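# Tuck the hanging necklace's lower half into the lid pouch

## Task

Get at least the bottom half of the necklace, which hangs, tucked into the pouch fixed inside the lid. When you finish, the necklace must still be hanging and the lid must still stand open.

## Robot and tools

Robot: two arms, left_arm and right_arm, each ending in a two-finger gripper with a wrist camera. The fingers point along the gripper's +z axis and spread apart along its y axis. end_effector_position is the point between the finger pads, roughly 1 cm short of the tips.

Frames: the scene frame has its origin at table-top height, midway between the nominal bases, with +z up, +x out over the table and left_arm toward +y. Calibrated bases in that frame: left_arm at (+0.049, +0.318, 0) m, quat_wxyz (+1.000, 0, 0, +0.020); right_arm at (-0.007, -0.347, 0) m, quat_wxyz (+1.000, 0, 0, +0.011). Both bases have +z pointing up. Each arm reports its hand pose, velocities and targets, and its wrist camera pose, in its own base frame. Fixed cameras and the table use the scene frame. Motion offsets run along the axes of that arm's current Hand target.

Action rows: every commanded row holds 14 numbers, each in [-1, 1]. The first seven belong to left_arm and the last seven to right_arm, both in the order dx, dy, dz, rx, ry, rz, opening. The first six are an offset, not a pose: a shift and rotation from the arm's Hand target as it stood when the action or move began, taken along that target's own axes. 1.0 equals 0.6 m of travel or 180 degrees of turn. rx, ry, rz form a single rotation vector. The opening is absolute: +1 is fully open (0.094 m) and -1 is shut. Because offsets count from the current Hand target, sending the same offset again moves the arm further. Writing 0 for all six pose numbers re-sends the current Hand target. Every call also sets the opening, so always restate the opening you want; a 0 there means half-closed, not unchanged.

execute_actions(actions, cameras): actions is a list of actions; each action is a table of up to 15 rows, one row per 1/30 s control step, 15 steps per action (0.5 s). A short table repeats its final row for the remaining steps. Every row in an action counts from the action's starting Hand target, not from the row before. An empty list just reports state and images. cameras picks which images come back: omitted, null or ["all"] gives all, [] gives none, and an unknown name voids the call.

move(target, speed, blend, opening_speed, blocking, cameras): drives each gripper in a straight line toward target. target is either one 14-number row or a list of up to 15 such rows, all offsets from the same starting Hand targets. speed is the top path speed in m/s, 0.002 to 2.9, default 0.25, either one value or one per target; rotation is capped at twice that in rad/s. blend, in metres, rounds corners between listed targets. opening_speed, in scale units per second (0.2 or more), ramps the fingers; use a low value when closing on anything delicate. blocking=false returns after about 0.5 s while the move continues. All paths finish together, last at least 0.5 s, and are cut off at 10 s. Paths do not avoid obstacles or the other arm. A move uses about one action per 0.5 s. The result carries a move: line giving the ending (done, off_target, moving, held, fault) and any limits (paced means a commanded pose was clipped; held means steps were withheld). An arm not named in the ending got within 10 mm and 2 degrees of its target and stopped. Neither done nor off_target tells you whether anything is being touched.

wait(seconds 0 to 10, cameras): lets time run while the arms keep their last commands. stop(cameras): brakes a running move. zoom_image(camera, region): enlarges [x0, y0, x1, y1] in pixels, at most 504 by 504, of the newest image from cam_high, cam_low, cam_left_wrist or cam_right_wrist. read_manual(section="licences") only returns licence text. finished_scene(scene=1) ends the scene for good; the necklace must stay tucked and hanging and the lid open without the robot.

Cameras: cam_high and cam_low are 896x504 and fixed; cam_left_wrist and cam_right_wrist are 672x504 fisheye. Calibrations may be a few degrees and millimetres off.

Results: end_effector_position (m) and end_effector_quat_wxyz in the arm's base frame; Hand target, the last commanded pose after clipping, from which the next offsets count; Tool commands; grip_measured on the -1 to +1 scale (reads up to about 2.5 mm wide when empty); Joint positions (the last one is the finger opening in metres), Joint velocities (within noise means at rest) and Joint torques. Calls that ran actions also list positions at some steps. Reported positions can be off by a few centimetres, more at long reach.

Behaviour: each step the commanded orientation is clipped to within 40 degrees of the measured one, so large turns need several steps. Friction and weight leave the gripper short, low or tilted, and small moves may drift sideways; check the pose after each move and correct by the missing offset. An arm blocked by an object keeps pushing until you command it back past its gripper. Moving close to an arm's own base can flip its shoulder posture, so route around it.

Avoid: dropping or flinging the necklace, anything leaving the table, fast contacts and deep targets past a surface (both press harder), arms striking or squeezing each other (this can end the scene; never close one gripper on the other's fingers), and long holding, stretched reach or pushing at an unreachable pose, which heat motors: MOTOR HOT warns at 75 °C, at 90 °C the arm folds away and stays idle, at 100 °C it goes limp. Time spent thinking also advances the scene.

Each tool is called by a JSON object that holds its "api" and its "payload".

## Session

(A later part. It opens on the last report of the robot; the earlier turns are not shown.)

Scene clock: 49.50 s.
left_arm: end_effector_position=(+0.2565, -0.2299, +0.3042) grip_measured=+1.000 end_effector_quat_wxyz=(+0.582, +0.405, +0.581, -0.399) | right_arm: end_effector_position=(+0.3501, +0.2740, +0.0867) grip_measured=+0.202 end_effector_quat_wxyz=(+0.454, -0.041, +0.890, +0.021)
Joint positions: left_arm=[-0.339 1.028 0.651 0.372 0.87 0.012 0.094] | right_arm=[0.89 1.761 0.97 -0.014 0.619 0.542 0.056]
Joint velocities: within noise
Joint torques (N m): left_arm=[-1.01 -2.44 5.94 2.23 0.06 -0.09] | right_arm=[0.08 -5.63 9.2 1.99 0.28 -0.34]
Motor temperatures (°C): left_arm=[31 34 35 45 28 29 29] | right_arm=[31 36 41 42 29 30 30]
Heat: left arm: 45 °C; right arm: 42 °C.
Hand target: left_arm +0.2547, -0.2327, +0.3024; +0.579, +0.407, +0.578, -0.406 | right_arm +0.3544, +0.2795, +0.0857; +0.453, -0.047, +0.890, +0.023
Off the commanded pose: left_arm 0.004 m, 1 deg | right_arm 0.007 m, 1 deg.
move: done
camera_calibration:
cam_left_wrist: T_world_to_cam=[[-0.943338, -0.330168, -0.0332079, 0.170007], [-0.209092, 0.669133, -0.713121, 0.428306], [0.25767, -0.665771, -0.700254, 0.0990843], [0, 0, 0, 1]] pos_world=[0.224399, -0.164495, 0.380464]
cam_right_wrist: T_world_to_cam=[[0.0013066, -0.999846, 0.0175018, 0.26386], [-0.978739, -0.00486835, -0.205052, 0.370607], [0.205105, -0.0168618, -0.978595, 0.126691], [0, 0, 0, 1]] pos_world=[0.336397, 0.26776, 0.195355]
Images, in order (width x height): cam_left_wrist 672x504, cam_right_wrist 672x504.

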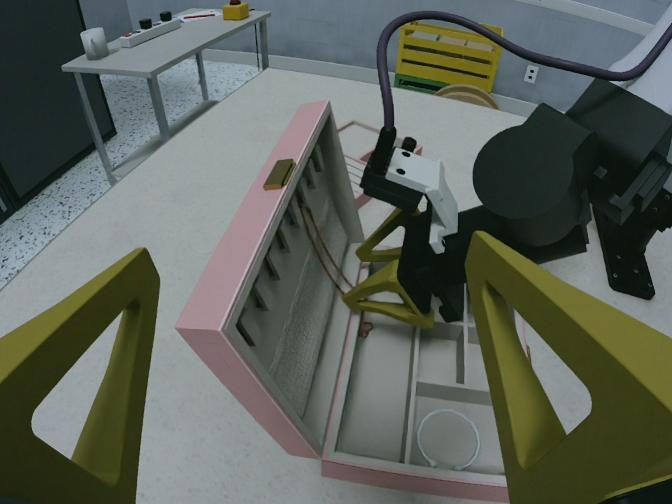

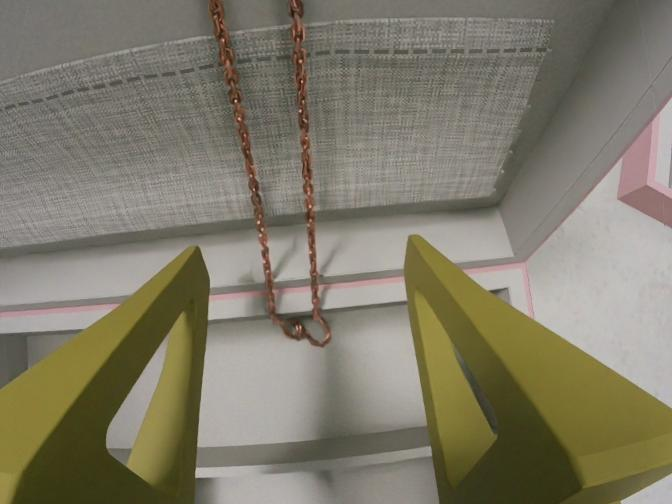

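{"api": "move", "payload": {"target": [0,0,0,0,0,0,1,-0.007,0.007,0.0315,0,0,0,0.1], "speed": 0.06, "cameras": ["cam_left_wrist","cam_right_wrist"]}}

Scene clock: 50.87 s.
left_arm: end_effector_position=(+0.2565, -0.2299, +0.3042) grip_measured=+1.000 end_effector_quat_wxyz=(+0.582, +0.405, +0.581, -0.399) | right_arm: end_effector_position=(+0.3646, +0.2811, +0.0814) grip_measured=+0.102 end_effector_quat_wxyz=(+0.454, -0.043, +0.890, +0.021)
Joint positions: left_arm=[-0.339 1.028 0.651 0.372 0.87 0.012 0.094] | right_arm=[0.87 1.82 1.018 0.01 0.603 0.519 0.052]
Joint velocities: within noise
Joint torques (N m): left_arm=[-1.02 -2.35 6.16 2.13 0.03 -0.1] | right_arm=[-0.4 -5.49 9.29 2.09 0.23 -0.32]
Motor temperatures (°C): left_arm=[31 34 35 45 28 29 29] | right_arm=[31 36 41 42 29 30 30]
Heat: left arm: 45 °C; right arm: 42 °C.
Hand target: left_arm +0.2547, -0.2327, +0.3024; +0.579, +0.407, +0.578, -0.406 | right_arm +0.3716, +0.2857, +0.0781; +0.454, -0.047, +0.890, +0.023
Off the commanded pose: left_arm 0.004 m, 1 deg | right_arm 0.009 m, 0 deg.
move: done
camera_calibration:
cam_left_wrist: T_world_to_cam=[[-0.943338, -0.330168, -0.0332079, 0.170007], [-0.209092, 0.669133, -0.713121, 0.428306], [0.25767, -0.665771, -0.700254, 0.0990843], [0, 0, 0, 1]] pos_world=[0.224399, -0.164495, 0.380464]
cam_right_wrist: T_world_to_cam=[[0.00570106, -0.999793, 0.0195542, 0.269292], [-0.978631, -0.00959764, -0.205399, 0.385052], [0.205544, -0.0179653, -0.978483, 0.118684], [0, 0, 0, 1]] pos_world=[0.350894, 0.275064, 0.189954]
Images, in order (width x height): cam_left_wrist 672x504, cam_right_wrist 672x504.

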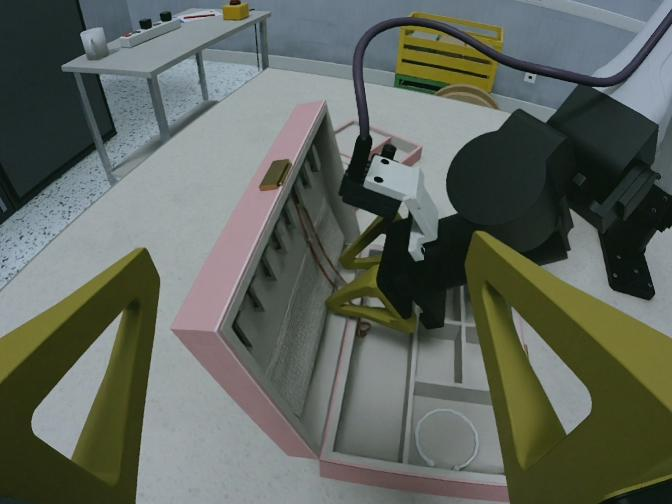

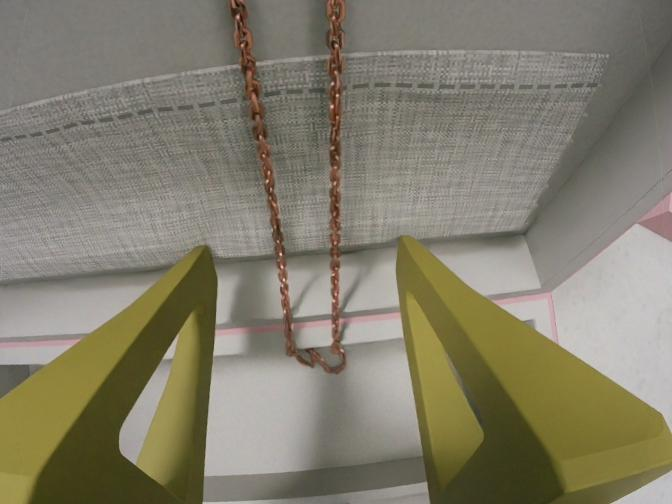

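{"api": "zoom_image", "payload": {"camera": "cam_left_wrist", "region": [270, 190, 470, 350]}}

{"api": "zoom_image", "payload": {"camera": "cam_right_wrist", "region": [190, 200, 430, 380]}}

Scaled by 2.520 from the camera's 672x504 image, which has a finer 960x720 frame.

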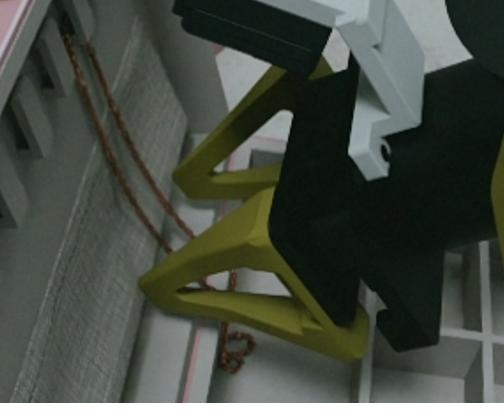

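Scaled by 2.100 from the camera's 672x504 image, which has a finer 960x720 frame.

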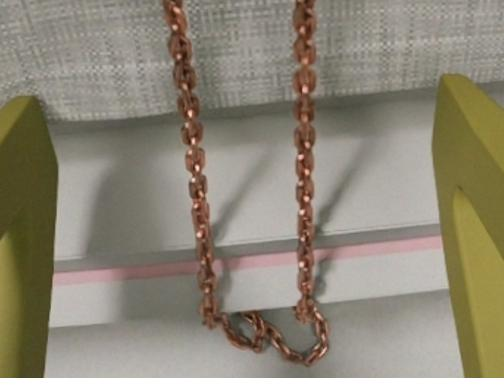

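{"api": "move", "payload": {"target": [[0,0,0,0,0,0,1,0.0129,0.0017,-0.0103,0,0,0,0.1],[0,0,0,0,0,0,1,0.0072,0.0007,-0.0026,0,0,0,0.1]], "speed": 0.05, "cameras": ["cam_left_wrist","cam_right_wrist"]}}

{"api": "zoom_image", "payload": {"camera": "cam_left_wrist", "region": [270, 190, 470, 350]}}

{"api": "zoom_image", "payload": {"camera": "cam_right_wrist", "region": [190, 200, 430, 380]}}

Scene clock: 53.17 s.
left_arm: end_effector_position=(+0.2565, -0.2299, +0.3042) grip_measured=+1.000 end_effector_quat_wxyz=(+0.582, +0.405, +0.581, -0.399) | right_arm: end_effector_position=(+0.3650, +0.2845, +0.0838) grip_measured=+0.102 end_effector_quat_wxyz=(+0.459, -0.043, +0.887, +0.027)
Joint positions: left_arm=[-0.339 1.028 0.651 0.372 0.87 0.012 0.094] | right_arm=[0.874 1.82 1.018 0.025 0.603 0.518 0.052]
Joint velocities: within noise
Joint torques (N m): left_arm=[-0.91 -2.4 5.97 2.18 0.07 -0.06] | right_arm=[-0.13 -5.67 7.94 2.04 0.28 -0.26]
Motor temperatures (°C): left_arm=[31 34 35 45 28 29 29] | right_arm=[31 36 41 42 29 30 30]
Heat: left arm: 45 °C; right arm: 42 °C.
Hand target: left_arm +0.2547, -0.2327, +0.3023; +0.579, +0.406, +0.578, -0.406 | right_arm +0.3678, +0.2855, +0.0754; +0.453, -0.047, +0.890, +0.023
Off the commanded pose: left_arm 0.004 m, 1 deg | right_arm 0.009 m, 1 deg.
move: done
camera_calibration:
cam_left_wrist: T_world_to_cam=[[-0.943375, -0.330101, -0.0328297, 0.169882], [-0.209297, 0.66906, -0.713129, 0.428344], [0.25737, -0.665877, -0.700263, 0.0991383], [0, 0, 0, 1]] pos_world=[0.224398, -0.164496, 0.380464]
cam_right_wrist: T_world_to_cam=[[0.010204, -0.999913, 0.0083139, 0.272004], [-0.976441, -0.011756, -0.215463, 0.386649], [0.215542, -0.00591945, -0.976477, 0.11377], [0, 0, 0, 1]] pos_world=[0.350242, 0.277199, 0.192141]
Images, in order (width x height): cam_left_wrist 672x504, cam_right_wrist 672x504.

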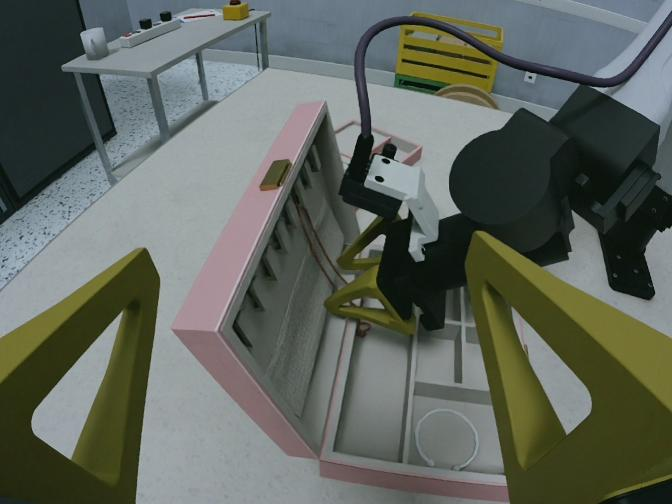

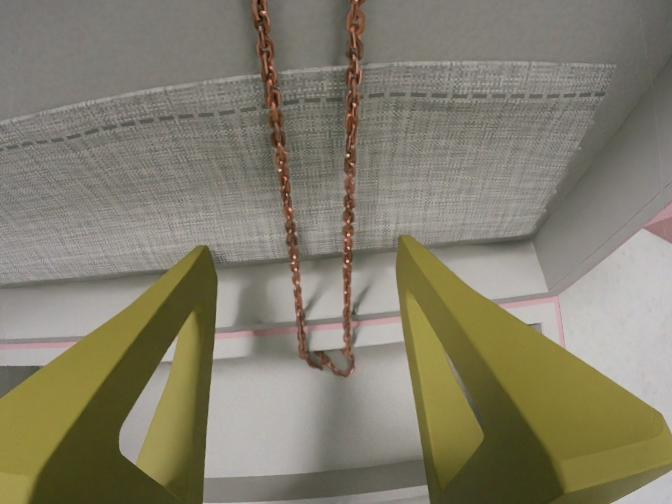

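Scaled by 2.520 from the camera's 672x504 image, which has a finer 960x720 frame.

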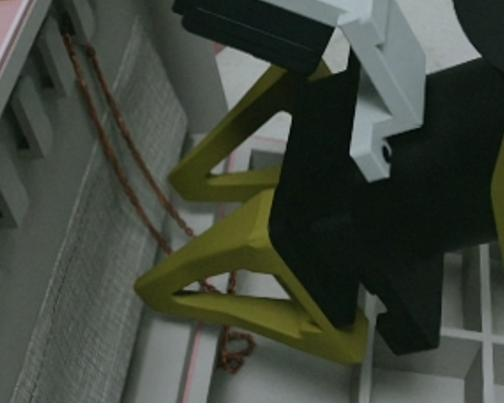

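Scaled by 2.100 from the camera's 672x504 image, which has a finer 960x720 frame.

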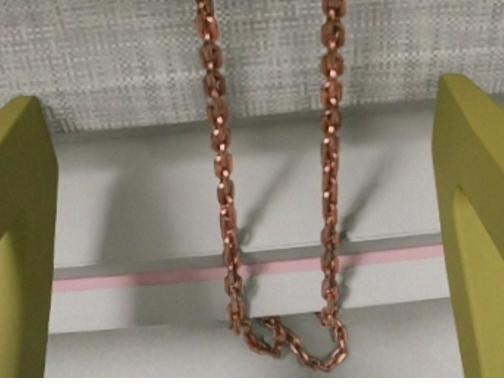

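{"api": "move", "payload": {"target": [0,0,0,0,0,0,1,0,0,0.0,0,0,0,-0.85], "opening_speed": 0.6, "cameras": ["cam_left_wrist","cam_right_wrist"]}}

{"api": "zoom_image", "payload": {"camera": "cam_left_wrist", "region": [270, 190, 470, 350]}}

{"api": "zoom_image", "payload": {"camera": "cam_right_wrist", "region": [230, 180, 400, 350]}}

Scene clock: 58.83 s.
left_arm: end_effector_position=(+0.2565, -0.2299, +0.3042) grip_measured=+1.000 end_effector_quat_wxyz=(+0.582, +0.405, +0.581, -0.399) | right_arm: end_effector_position=(+0.3651, +0.2846, +0.0839) grip_measured=-0.848 end_effector_quat_wxyz=(+0.459, -0.043, +0.887, +0.027)
Joint positions: left_arm=[-0.339 1.028 0.651 0.372 0.87 0.012 0.094] | right_arm=[0.874 1.82 1.018 0.027 0.603 0.518 0.007]
Joint velocities: within noise
Joint torques (N m): left_arm=[-0.96 -2.62 5.94 2.21 0.1 -0.13] | right_arm=[-0.13 -5.68 7.95 2.01 0.29 -0.26]
Motor temperatures (°C): left_arm=[31 34 35 45 28 29 29] | right_arm=[31 36 41 43 29 30 30]
Heat: left arm: 45 °C; right arm: 43 °C.
Hand target: left_arm +0.2547, -0.2327, +0.3023; +0.579, +0.406, +0.578, -0.406 | right_arm +0.3678, +0.2856, +0.0754; +0.454, -0.047, +0.890, +0.023
Off the commanded pose: left_arm 0.004 m, 1 deg | right_arm 0.009 m, 1 deg.
move: done
camera_calibration:
cam_left_wrist: T_world_to_cam=[[-0.943375, -0.330101, -0.0328297, 0.169882], [-0.209297, 0.66906, -0.713129, 0.428344], [0.25737, -0.665877, -0.700263, 0.0991383], [0, 0, 0, 1]] pos_world=[0.224398, -0.164496, 0.380464]
cam_right_wrist: T_world_to_cam=[[0.010177, -0.999921, 0.00739924, 0.272185], [-0.976289, -0.011536, -0.216162, 0.386708], [0.21623, -0.00502392, -0.976329, 0.113448], [0, 0, 0, 1]] pos_world=[0.350238, 0.277195, 0.19234]
Images, in order (width x height): cam_left_wrist 672x504, cam_right_wrist 672x504.

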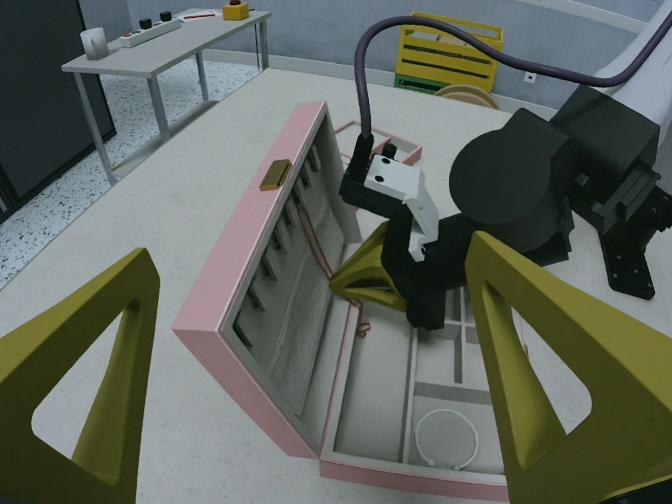

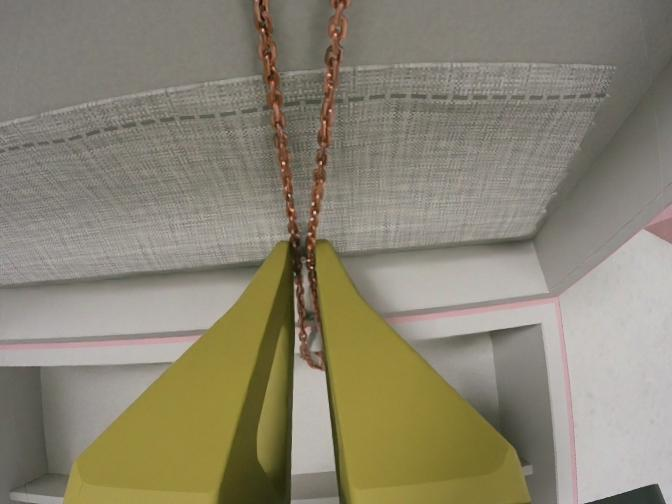

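Scaled by 2.520 from the camera's 672x504 image, which has a finer 960x720 frame.

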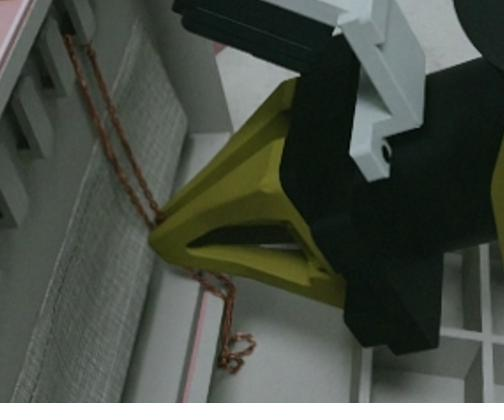

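Scaled by 2.965 from the camera's 672x504 image, which has a finer 960x720 frame.

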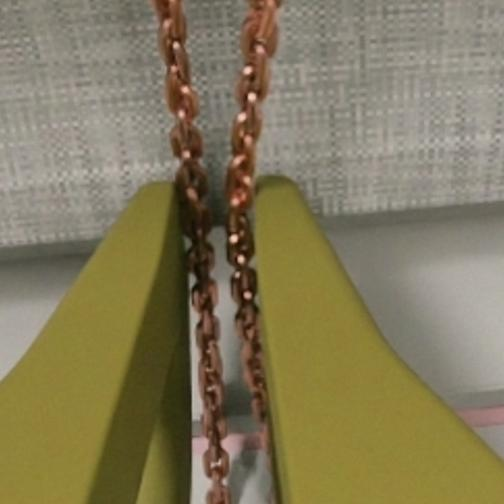

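{"api": "move", "payload": {"target": [0,0,0,0,0,0,1,0,0,0.0,0,0,0,-0.95], "opening_speed": 0.3, "cameras": ["cam_left_wrist","cam_right_wrist"]}}

{"api": "zoom_image", "payload": {"camera": "cam_right_wrist", "region": [230, 180, 400, 350]}}

Scene clock: 59.67 s.
left_arm: end_effector_position=(+0.2565, -0.2299, +0.3042) grip_measured=+1.000 end_effector_quat_wxyz=(+0.582, +0.405, +0.581, -0.399) | right_arm: end_effector_position=(+0.3651, +0.2846, +0.0839) grip_measured=-0.946 end_effector_quat_wxyz=(+0.459, -0.043, +0.887, +0.027)
Joint positions: left_arm=[-0.339 1.028 0.651 0.372 0.87 0.012 0.094] | right_arm=[0.874 1.82 1.018 0.027 0.603 0.518 0.003]
Joint velocities: within noise
Joint torques (N m): left_arm=[-0.9 -2.47 6.13 2.25 0.03 -0.12] | right_arm=[-0.1 -5.68 7.94 2.02 0.29 -0.25]
Motor temperatures (°C): left_arm=[31 34 35 45 28 29 29] | right_arm=[31 36 41 43 29 30 30]
Heat: left arm: 45 °C; right arm: 43 °C.
Hand target: left_arm +0.2547, -0.2327, +0.3023; +0.579, +0.406, +0.578, -0.406 | right_arm +0.3678, +0.2856, +0.0754; +0.454, -0.047, +0.890, +0.023
Off the commanded pose: left_arm 0.004 m, 1 deg | right_arm 0.009 m, 1 deg.
move: done
camera_calibration:
cam_left_wrist: T_world_to_cam=[[-0.943375, -0.330101, -0.0328297, 0.169882], [-0.209297, 0.66906, -0.713129, 0.428344], [0.25737, -0.665877, -0.700263, 0.0991383], [0, 0, 0, 1]] pos_world=[0.224398, -0.164496, 0.380464]
cam_right_wrist: T_world_to_cam=[[0.010177, -0.999921, 0.00739924, 0.272185], [-0.976289, -0.011536, -0.216162, 0.386708], [0.21623, -0.00502392, -0.976329, 0.113448], [0, 0, 0, 1]] pos_world=[0.350238, 0.277195, 0.19234]
Images, in order (width x height): cam_left_wrist 672x504, cam_right_wrist 672x504.

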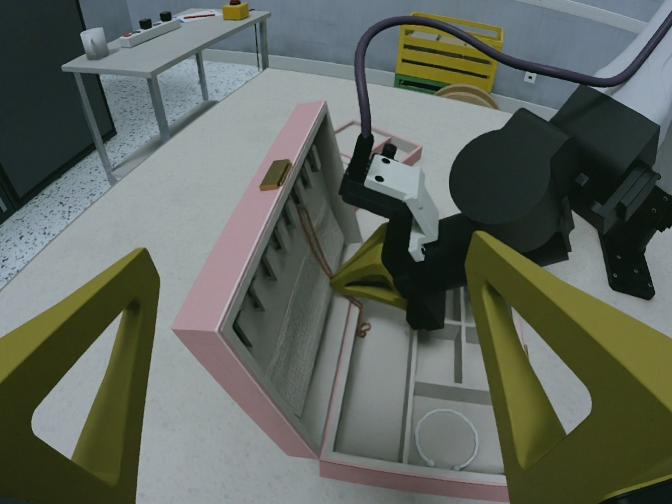

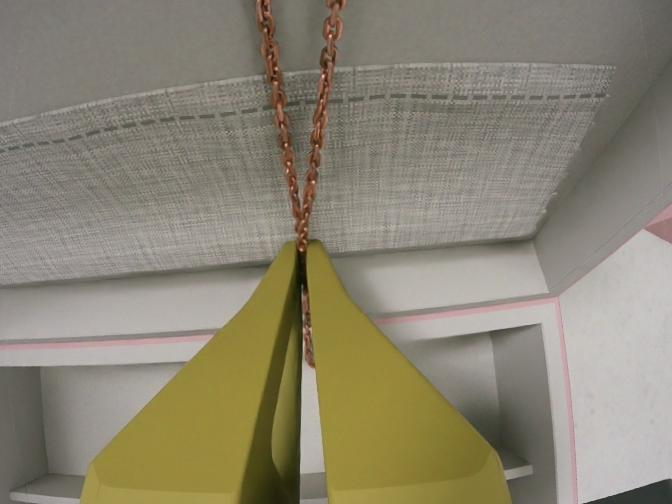

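Scaled by 2.965 from the camera's 672x504 image, which has a finer 960x720 frame.

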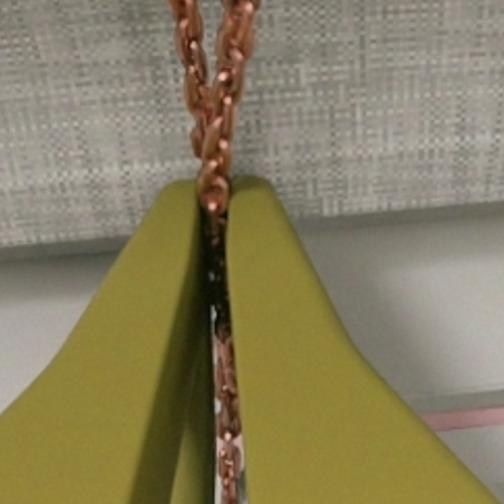

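{"api": "move", "payload": {"target": [0,0,0,0,0,0,1,0,0,0.0,0,0,0,-1], "opening_speed": 0.3, "cameras": ["cam_right_wrist"]}}

{"api": "zoom_image", "payload": {"camera": "cam_right_wrist", "region": [230, 180, 400, 350]}}

Scene clock: 60.50 s.
left_arm: end_effector_position=(+0.2565, -0.2299, +0.3042) grip_measured=+1.000 end_effector_quat_wxyz=(+0.582, +0.405, +0.581, -0.399) | right_arm: end_effector_position=(+0.3651, +0.2846, +0.0839) grip_measured=-0.983 end_effector_quat_wxyz=(+0.459, -0.043, +0.887, +0.027)
Joint positions: left_arm=[-0.339 1.028 0.651 0.372 0.87 0.012 0.094] | right_arm=[0.874 1.82 1.018 0.027 0.603 0.518 0.001]
Joint velocities: within noise
Joint torques (N m): left_arm=[-0.99 -2.54 6.04 2.21 0.07 -0.07] | right_arm=[-0.12 -5.68 7.91 2.02 0.29 -0.26]
Motor temperatures (°C): left_arm=[31 34 35 45 28 29 29] | right_arm=[31 36 41 43 29 30 30]
Heat: left arm: 45 °C; right arm: 43 °C.
Hand target: left_arm +0.2547, -0.2327, +0.3023; +0.579, +0.406, +0.578, -0.406 | right_arm +0.3678, +0.2856, +0.0754; +0.454, -0.047, +0.890, +0.023
Off the commanded pose: left_arm 0.004 m, 1 deg | right_arm 0.009 m, 1 deg.
move: done
camera_calibration:
cam_right_wrist: T_world_to_cam=[[0.010177, -0.999921, 0.00739924, 0.272185], [-0.976289, -0.011536, -0.216162, 0.386708], [0.21623, -0.00502392, -0.976329, 0.113448], [0, 0, 0, 1]] pos_world=[0.350238, 0.277195, 0.19234]
Images, in order (width x height): cam_right_wrist 672x504.

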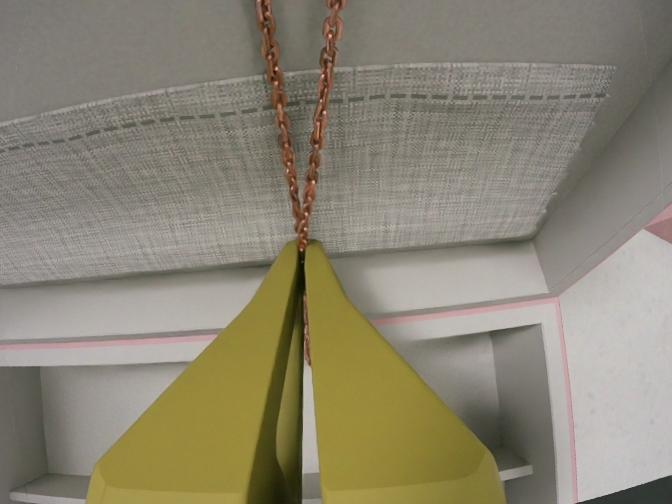

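Scaled by 2.965 from the camera's 672x504 image, which has a finer 960x720 frame.

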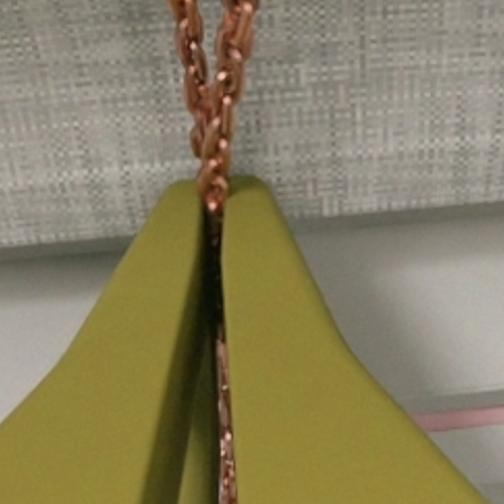

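{"api": "move", "payload": {"target": [[0,0,0,0,0,0,1,-0.028,0.0038,-0.0568,0,0,0,-1],[0,0,0,0,0,0,1,-0.1223,0.0038,-0.1168,0,0,0,-1]], "speed": 0.08, "blend": [0.01,0], "cameras": ["cam_left_wrist","cam_right_wrist"]}}

{"api": "zoom_image", "payload": {"camera": "cam_left_wrist", "region": [220, 100, 460, 370]}}

Scene clock: 70.17 s.
left_arm: end_effector_position=(+0.2565, -0.2299, +0.3042) grip_measured=+1.000 end_effector_quat_wxyz=(+0.582, +0.405, +0.581, -0.399) | right_arm: end_effector_position=(+0.3525, +0.2879, +0.1587) grip_measured=-0.983 end_effector_quat_wxyz=(+0.443, -0.059, +0.895, +0.014)
Joint positions: left_arm=[-0.339 1.028 0.651 0.372 0.87 0.012 0.094] | right_arm=[0.903 1.702 1.233 -0.366 0.61 0.529 0.001]
Joint velocities: within noise
Joint torques (N m): left_arm=[-0.98 -2.36 5.97 2.25 0.07 -0.13] | right_arm=[0.13 -9.25 9.85 1.73 0.45 -0.08]
Motor temperatures (°C): left_arm=[31 33 35 46 28 29 29] | right_arm=[31 37 41 43 29 30 31]
Heat: left arm: 46 °C; right arm: 43 °C.
Hand target: left_arm +0.2547, -0.2327, +0.3023; +0.579, +0.406, +0.579, -0.406 | right_arm +0.3540, +0.2865, +0.1759; +0.453, -0.047, +0.890, +0.023
Off the commanded pose: left_arm 0.004 m, 1 deg | right_arm 0.017 m, 2 deg.
move: off_target (right_arm)
camera_calibration:
cam_left_wrist: T_world_to_cam=[[-0.943375, -0.330101, -0.0328297, 0.169882], [-0.209297, 0.66906, -0.713129, 0.428344], [0.25737, -0.665877, -0.700263, 0.0991383], [0, 0, 0, 1]] pos_world=[0.224398, -0.164496, 0.380464]
cam_right_wrist: T_world_to_cam=[[0.0288675, -0.998456, 0.0474632, 0.261672], [-0.982684, -0.0370417, -0.181548, 0.394735], [0.183026, -0.0414004, -0.982236, 0.212205], [0, 0, 0, 1]] pos_world=[0.341507, 0.284675, 0.267679]
Images, in order (width x height): cam_left_wrist 672x504, cam_right_wrist 672x504.

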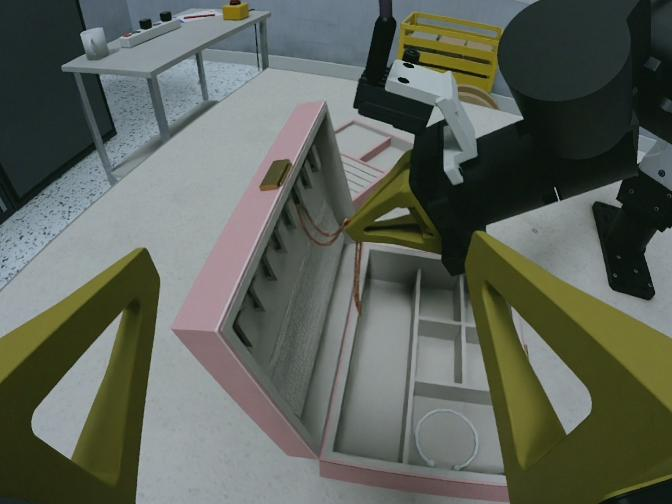

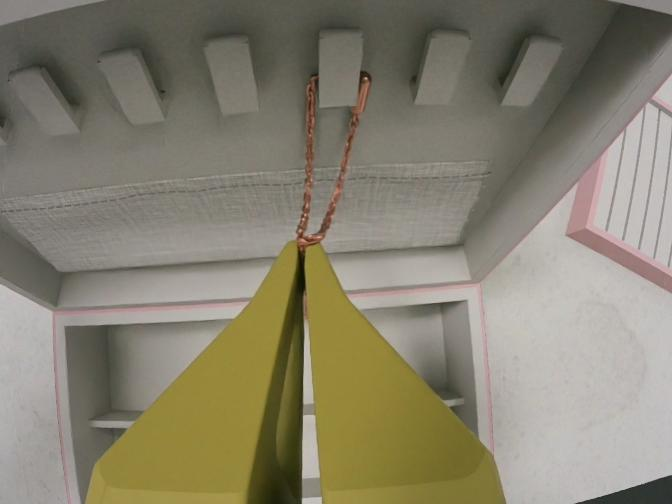

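Scaled by 1.867 from the camera's 672x504 image, which has a finer 960x720 frame.

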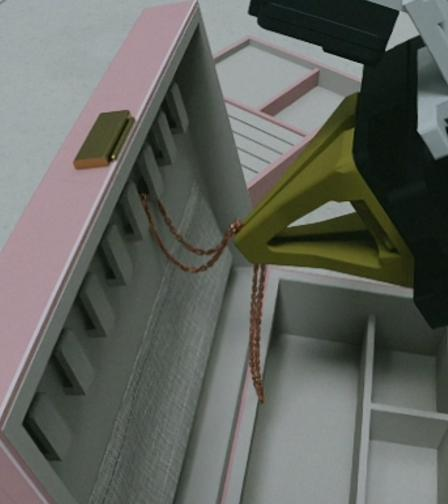

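{"api": "wait", "payload": {"seconds": 0}}

Scene clock: 72.03 s.
left_arm: end_effector_position=(+0.2565, -0.2299, +0.3042) grip_measured=+1.000 end_effector_quat_wxyz=(+0.582, +0.405, +0.581, -0.399) | right_arm: end_effector_position=(+0.3524, +0.2878, +0.1586) grip_measured=-0.983 end_effector_quat_wxyz=(+0.443, -0.060, +0.895, +0.013)
Joint positions: left_arm=[-0.339 1.028 0.651 0.372 0.87 0.012 0.094] | right_arm=[0.903 1.702 1.233 -0.366 0.61 0.529 0.001]
Joint velocities: within noise
Joint torques (N m): left_arm=[-1.05 -2.48 6.02 2.22 0.05 -0.13] | right_arm=[0.12 -9.25 9.85 1.73 0.44 -0.08]
Motor temperatures (°C): left_arm=[31 33 35 46 28 29 29] | right_arm=[31 38 42 43 29 30 31]
Heat: left arm: 46 °C; right arm: 43 °C.
Hand target: left_arm +0.2547, -0.2327, +0.3023; +0.579, +0.406, +0.579, -0.406 | right_arm +0.3540, +0.2865, +0.1759; +0.453, -0.047, +0.890, +0.023
Tool commands: left_gripper/opening=+1.0 right_gripper/opening=-1.0
Off the commanded pose: left_arm 0.004 m, 1 deg | right_arm 0.018 m, 2 deg.
camera_calibration:
cam_left_wrist: T_world_to_cam=[[-0.943375, -0.330101, -0.0328297, 0.169882], [-0.209297, 0.66906, -0.713129, 0.428344], [0.25737, -0.665877, -0.700263, 0.0991383], [0, 0, 0, 1]] pos_world=[0.224398, -0.164496, 0.380464]
cam_right_wrist: T_world_to_cam=[[0.0288903, -0.998427, 0.0480573, 0.261507], [-0.982759, -0.0371547, -0.181118, 0.394564], [0.182619, -0.0419962, -0.982286, 0.212447], [0, 0, 0, 1]] pos_world=[0.341409, 0.284678, 0.267579]

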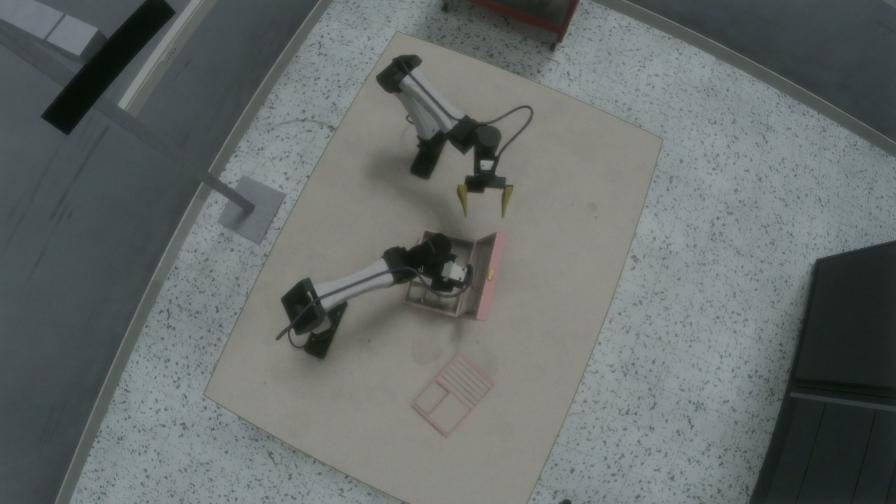

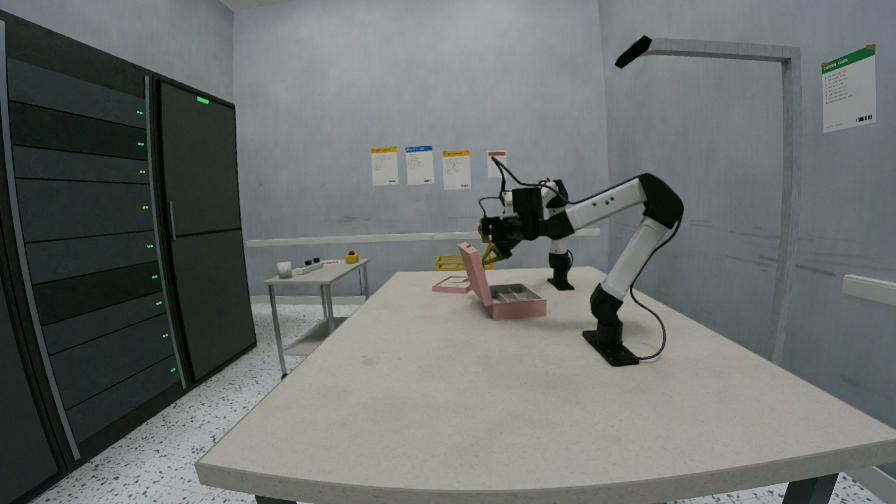

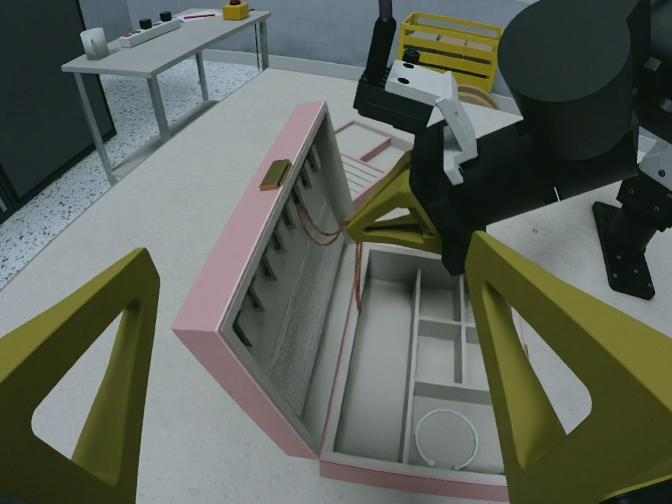

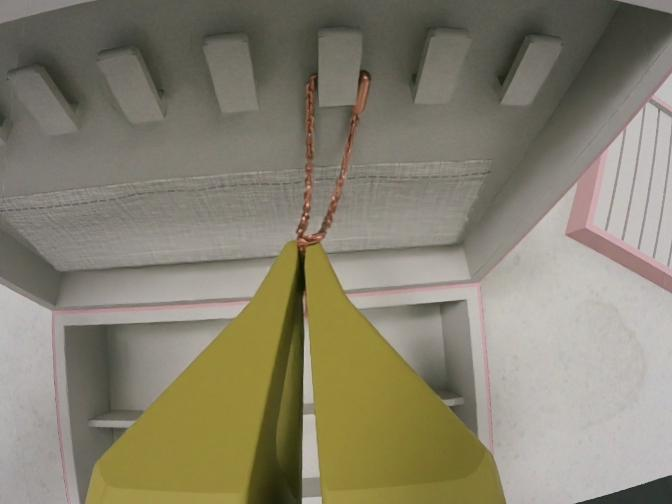

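{"api": "zoom_image", "payload": {"camera": "cam_left_wrist", "region": [220, 100, 460, 370]}}

{"api": "zoom_image", "payload": {"camera": "cam_right_wrist", "region": [200, 20, 440, 300]}}

Scaled by 1.867 from the camera's 672x504 image, which has a finer 960x720 frame.

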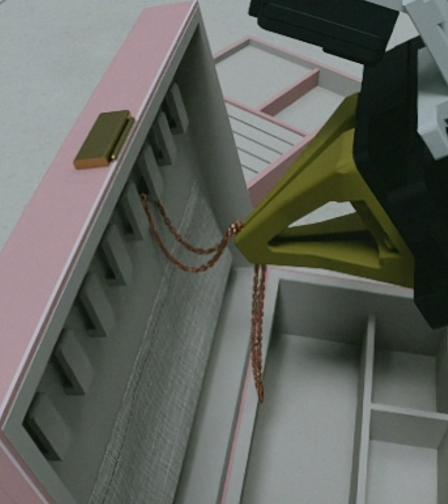

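Scaled by 1.800 from the camera's 672x504 image, which has a finer 960x720 frame.

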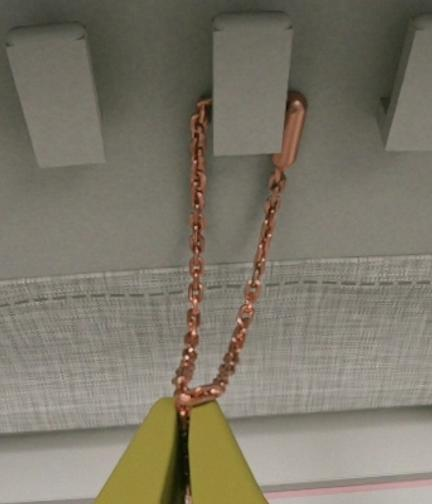

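{"api": "move", "payload": {"target": [[0,0,0,0,0,0,1,-0.0466,0.0128,-0.0467,0,-0.1,0,-1],[0,0,0,0,0,0,1,-0.1095,0.012,-0.0821,0,-0.2,0,-1]], "speed": 0.12, "blend": 0.01}}

Scene clock: 80.80 s.
left_arm: end_effector_position=(+0.2565, -0.2299, +0.3042) grip_measured=+1.000 end_effector_quat_wxyz=(+0.582, +0.405, +0.581, -0.399) | right_arm: end_effector_position=(+0.3528, +0.2941, +0.2639) grip_measured=-0.983 end_effector_quat_wxyz=(+0.708, -0.031, +0.704, +0.046)
Joint positions: left_arm=[-0.339 1.028 0.651 0.372 0.87 0.012 0.094] | right_arm=[0.987 1.614 0.901 0.722 0.878 0.013 0.001]
Joint velocities: within noise
Joint torques (N m): left_arm=[-0.84 -2.58 6.08 2.25 0.07 -0.12] | right_arm=[0.55 -5.79 6.61 2.21 0.17 -0.33]
Motor temperatures (°C): left_arm=[31 33 35 47 28 29 29] | right_arm=[31 40 42 43 29 30 31]
Heat: left arm: 47 °C; right arm: 43 °C.
Hand target: left_arm +0.2547, -0.2327, +0.3023; +0.579, +0.406, +0.579, -0.406 | right_arm +0.3520, +0.2936, +0.2581; +0.706, -0.037, +0.706, +0.037
Off the commanded pose: left_arm 0.004 m, 1 deg | right_arm 0.006 m, 1 deg.
move: done
camera_calibration:
cam_left_wrist: T_world_to_cam=[[-0.943375, -0.330101, -0.0328297, 0.169882], [-0.209297, 0.66906, -0.713129, 0.428344], [0.25737, -0.665877, -0.700263, 0.0991383], [0, 0, 0, 1]] pos_world=[0.224398, -0.164496, 0.380464]
cam_right_wrist: T_world_to_cam=[[0.0262898, -0.997874, -0.0596356, 0.291916], [-0.67216, 0.0265116, -0.739931, 0.433471], [0.739939, 0.0595373, -0.670034, 0.00726366], [0, 0, 0, 1]] pos_world=[0.278313, 0.279371, 0.343014]

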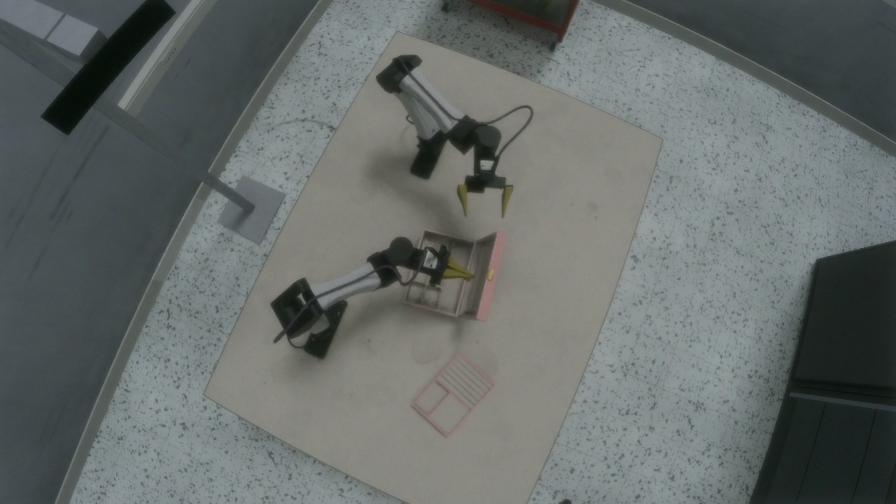

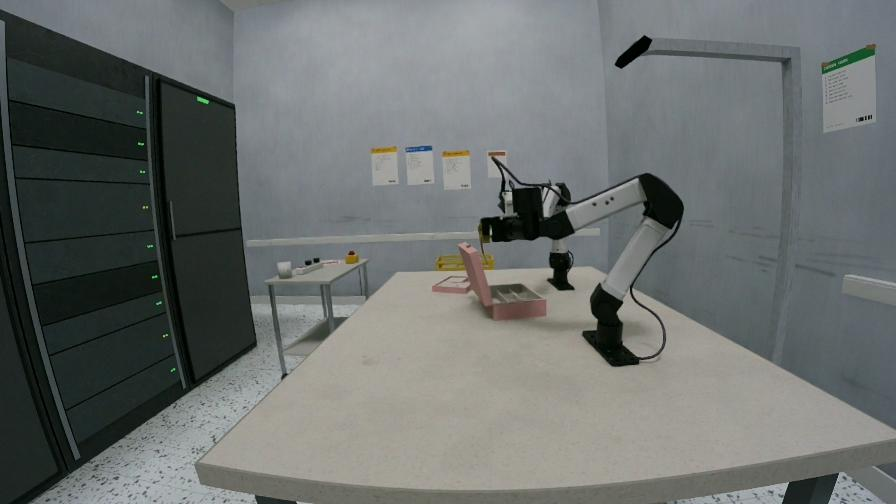

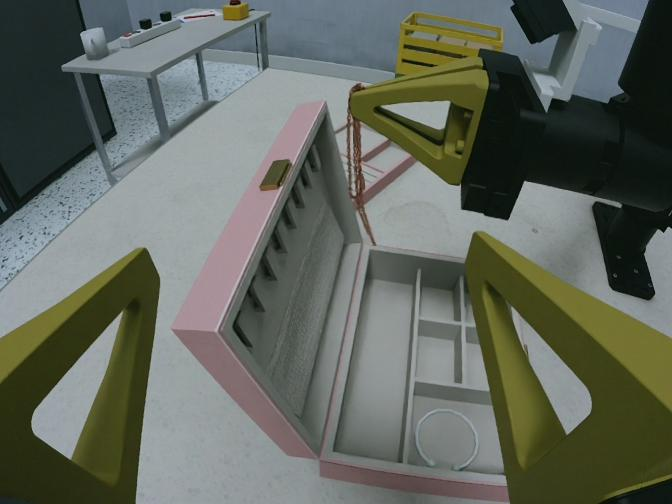

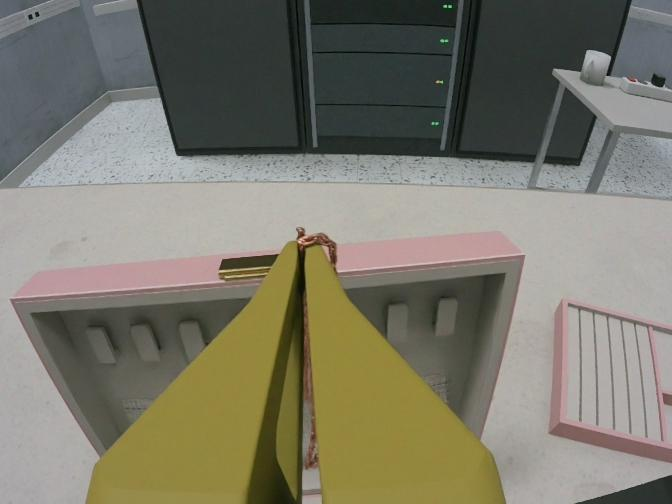

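{"api": "zoom_image", "payload": {"camera": "cam_left_wrist", "region": [230, 60, 470, 280]}}

{"api": "zoom_image", "payload": {"camera": "cam_right_wrist", "region": [200, 200, 440, 500]}}

Scaled by 2.100 from the camera's 672x504 image, which has a finer 960x720 frame.

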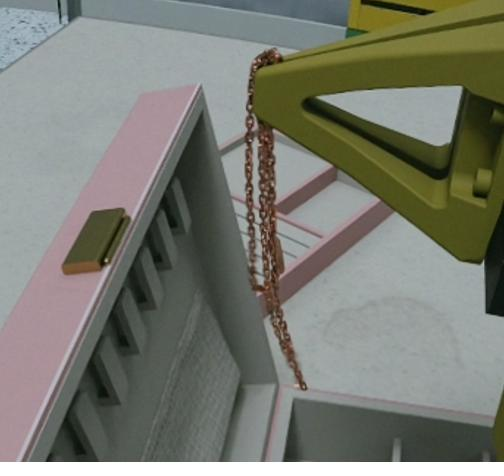

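Scaled by 1.680 from the camera's 672x504 image, which has a finer 960x720 frame.

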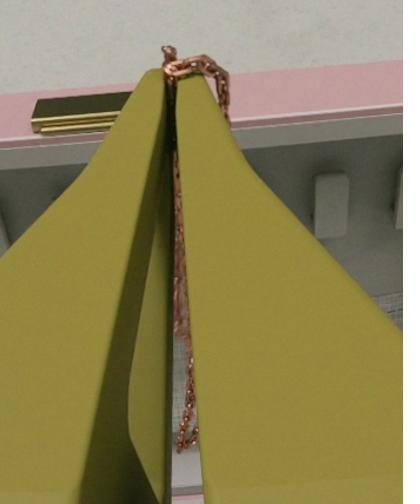

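{"api": "zoom_image", "payload": {"camera": "cam_left_wrist", "region": [330, 70, 430, 180]}}

{"api": "zoom_image", "payload": {"camera": "cam_left_wrist", "region": [320, 160, 420, 270]}}

Scaled by 4.582 from the camera's 672x504 image, which has a finer 960x720 frame.

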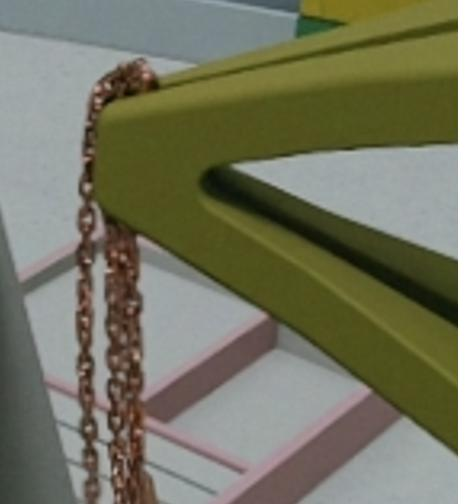

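Scaled by 4.582 from the camera's 672x504 image, which has a finer 960x720 frame.

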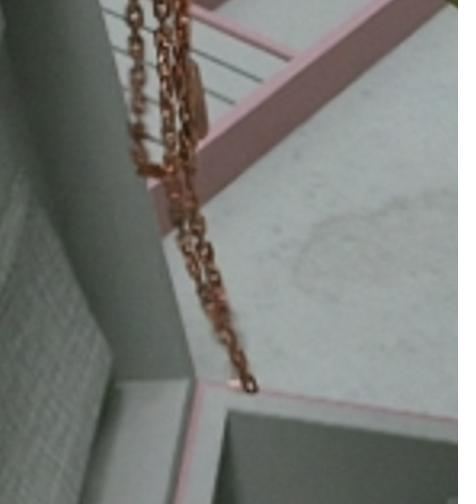

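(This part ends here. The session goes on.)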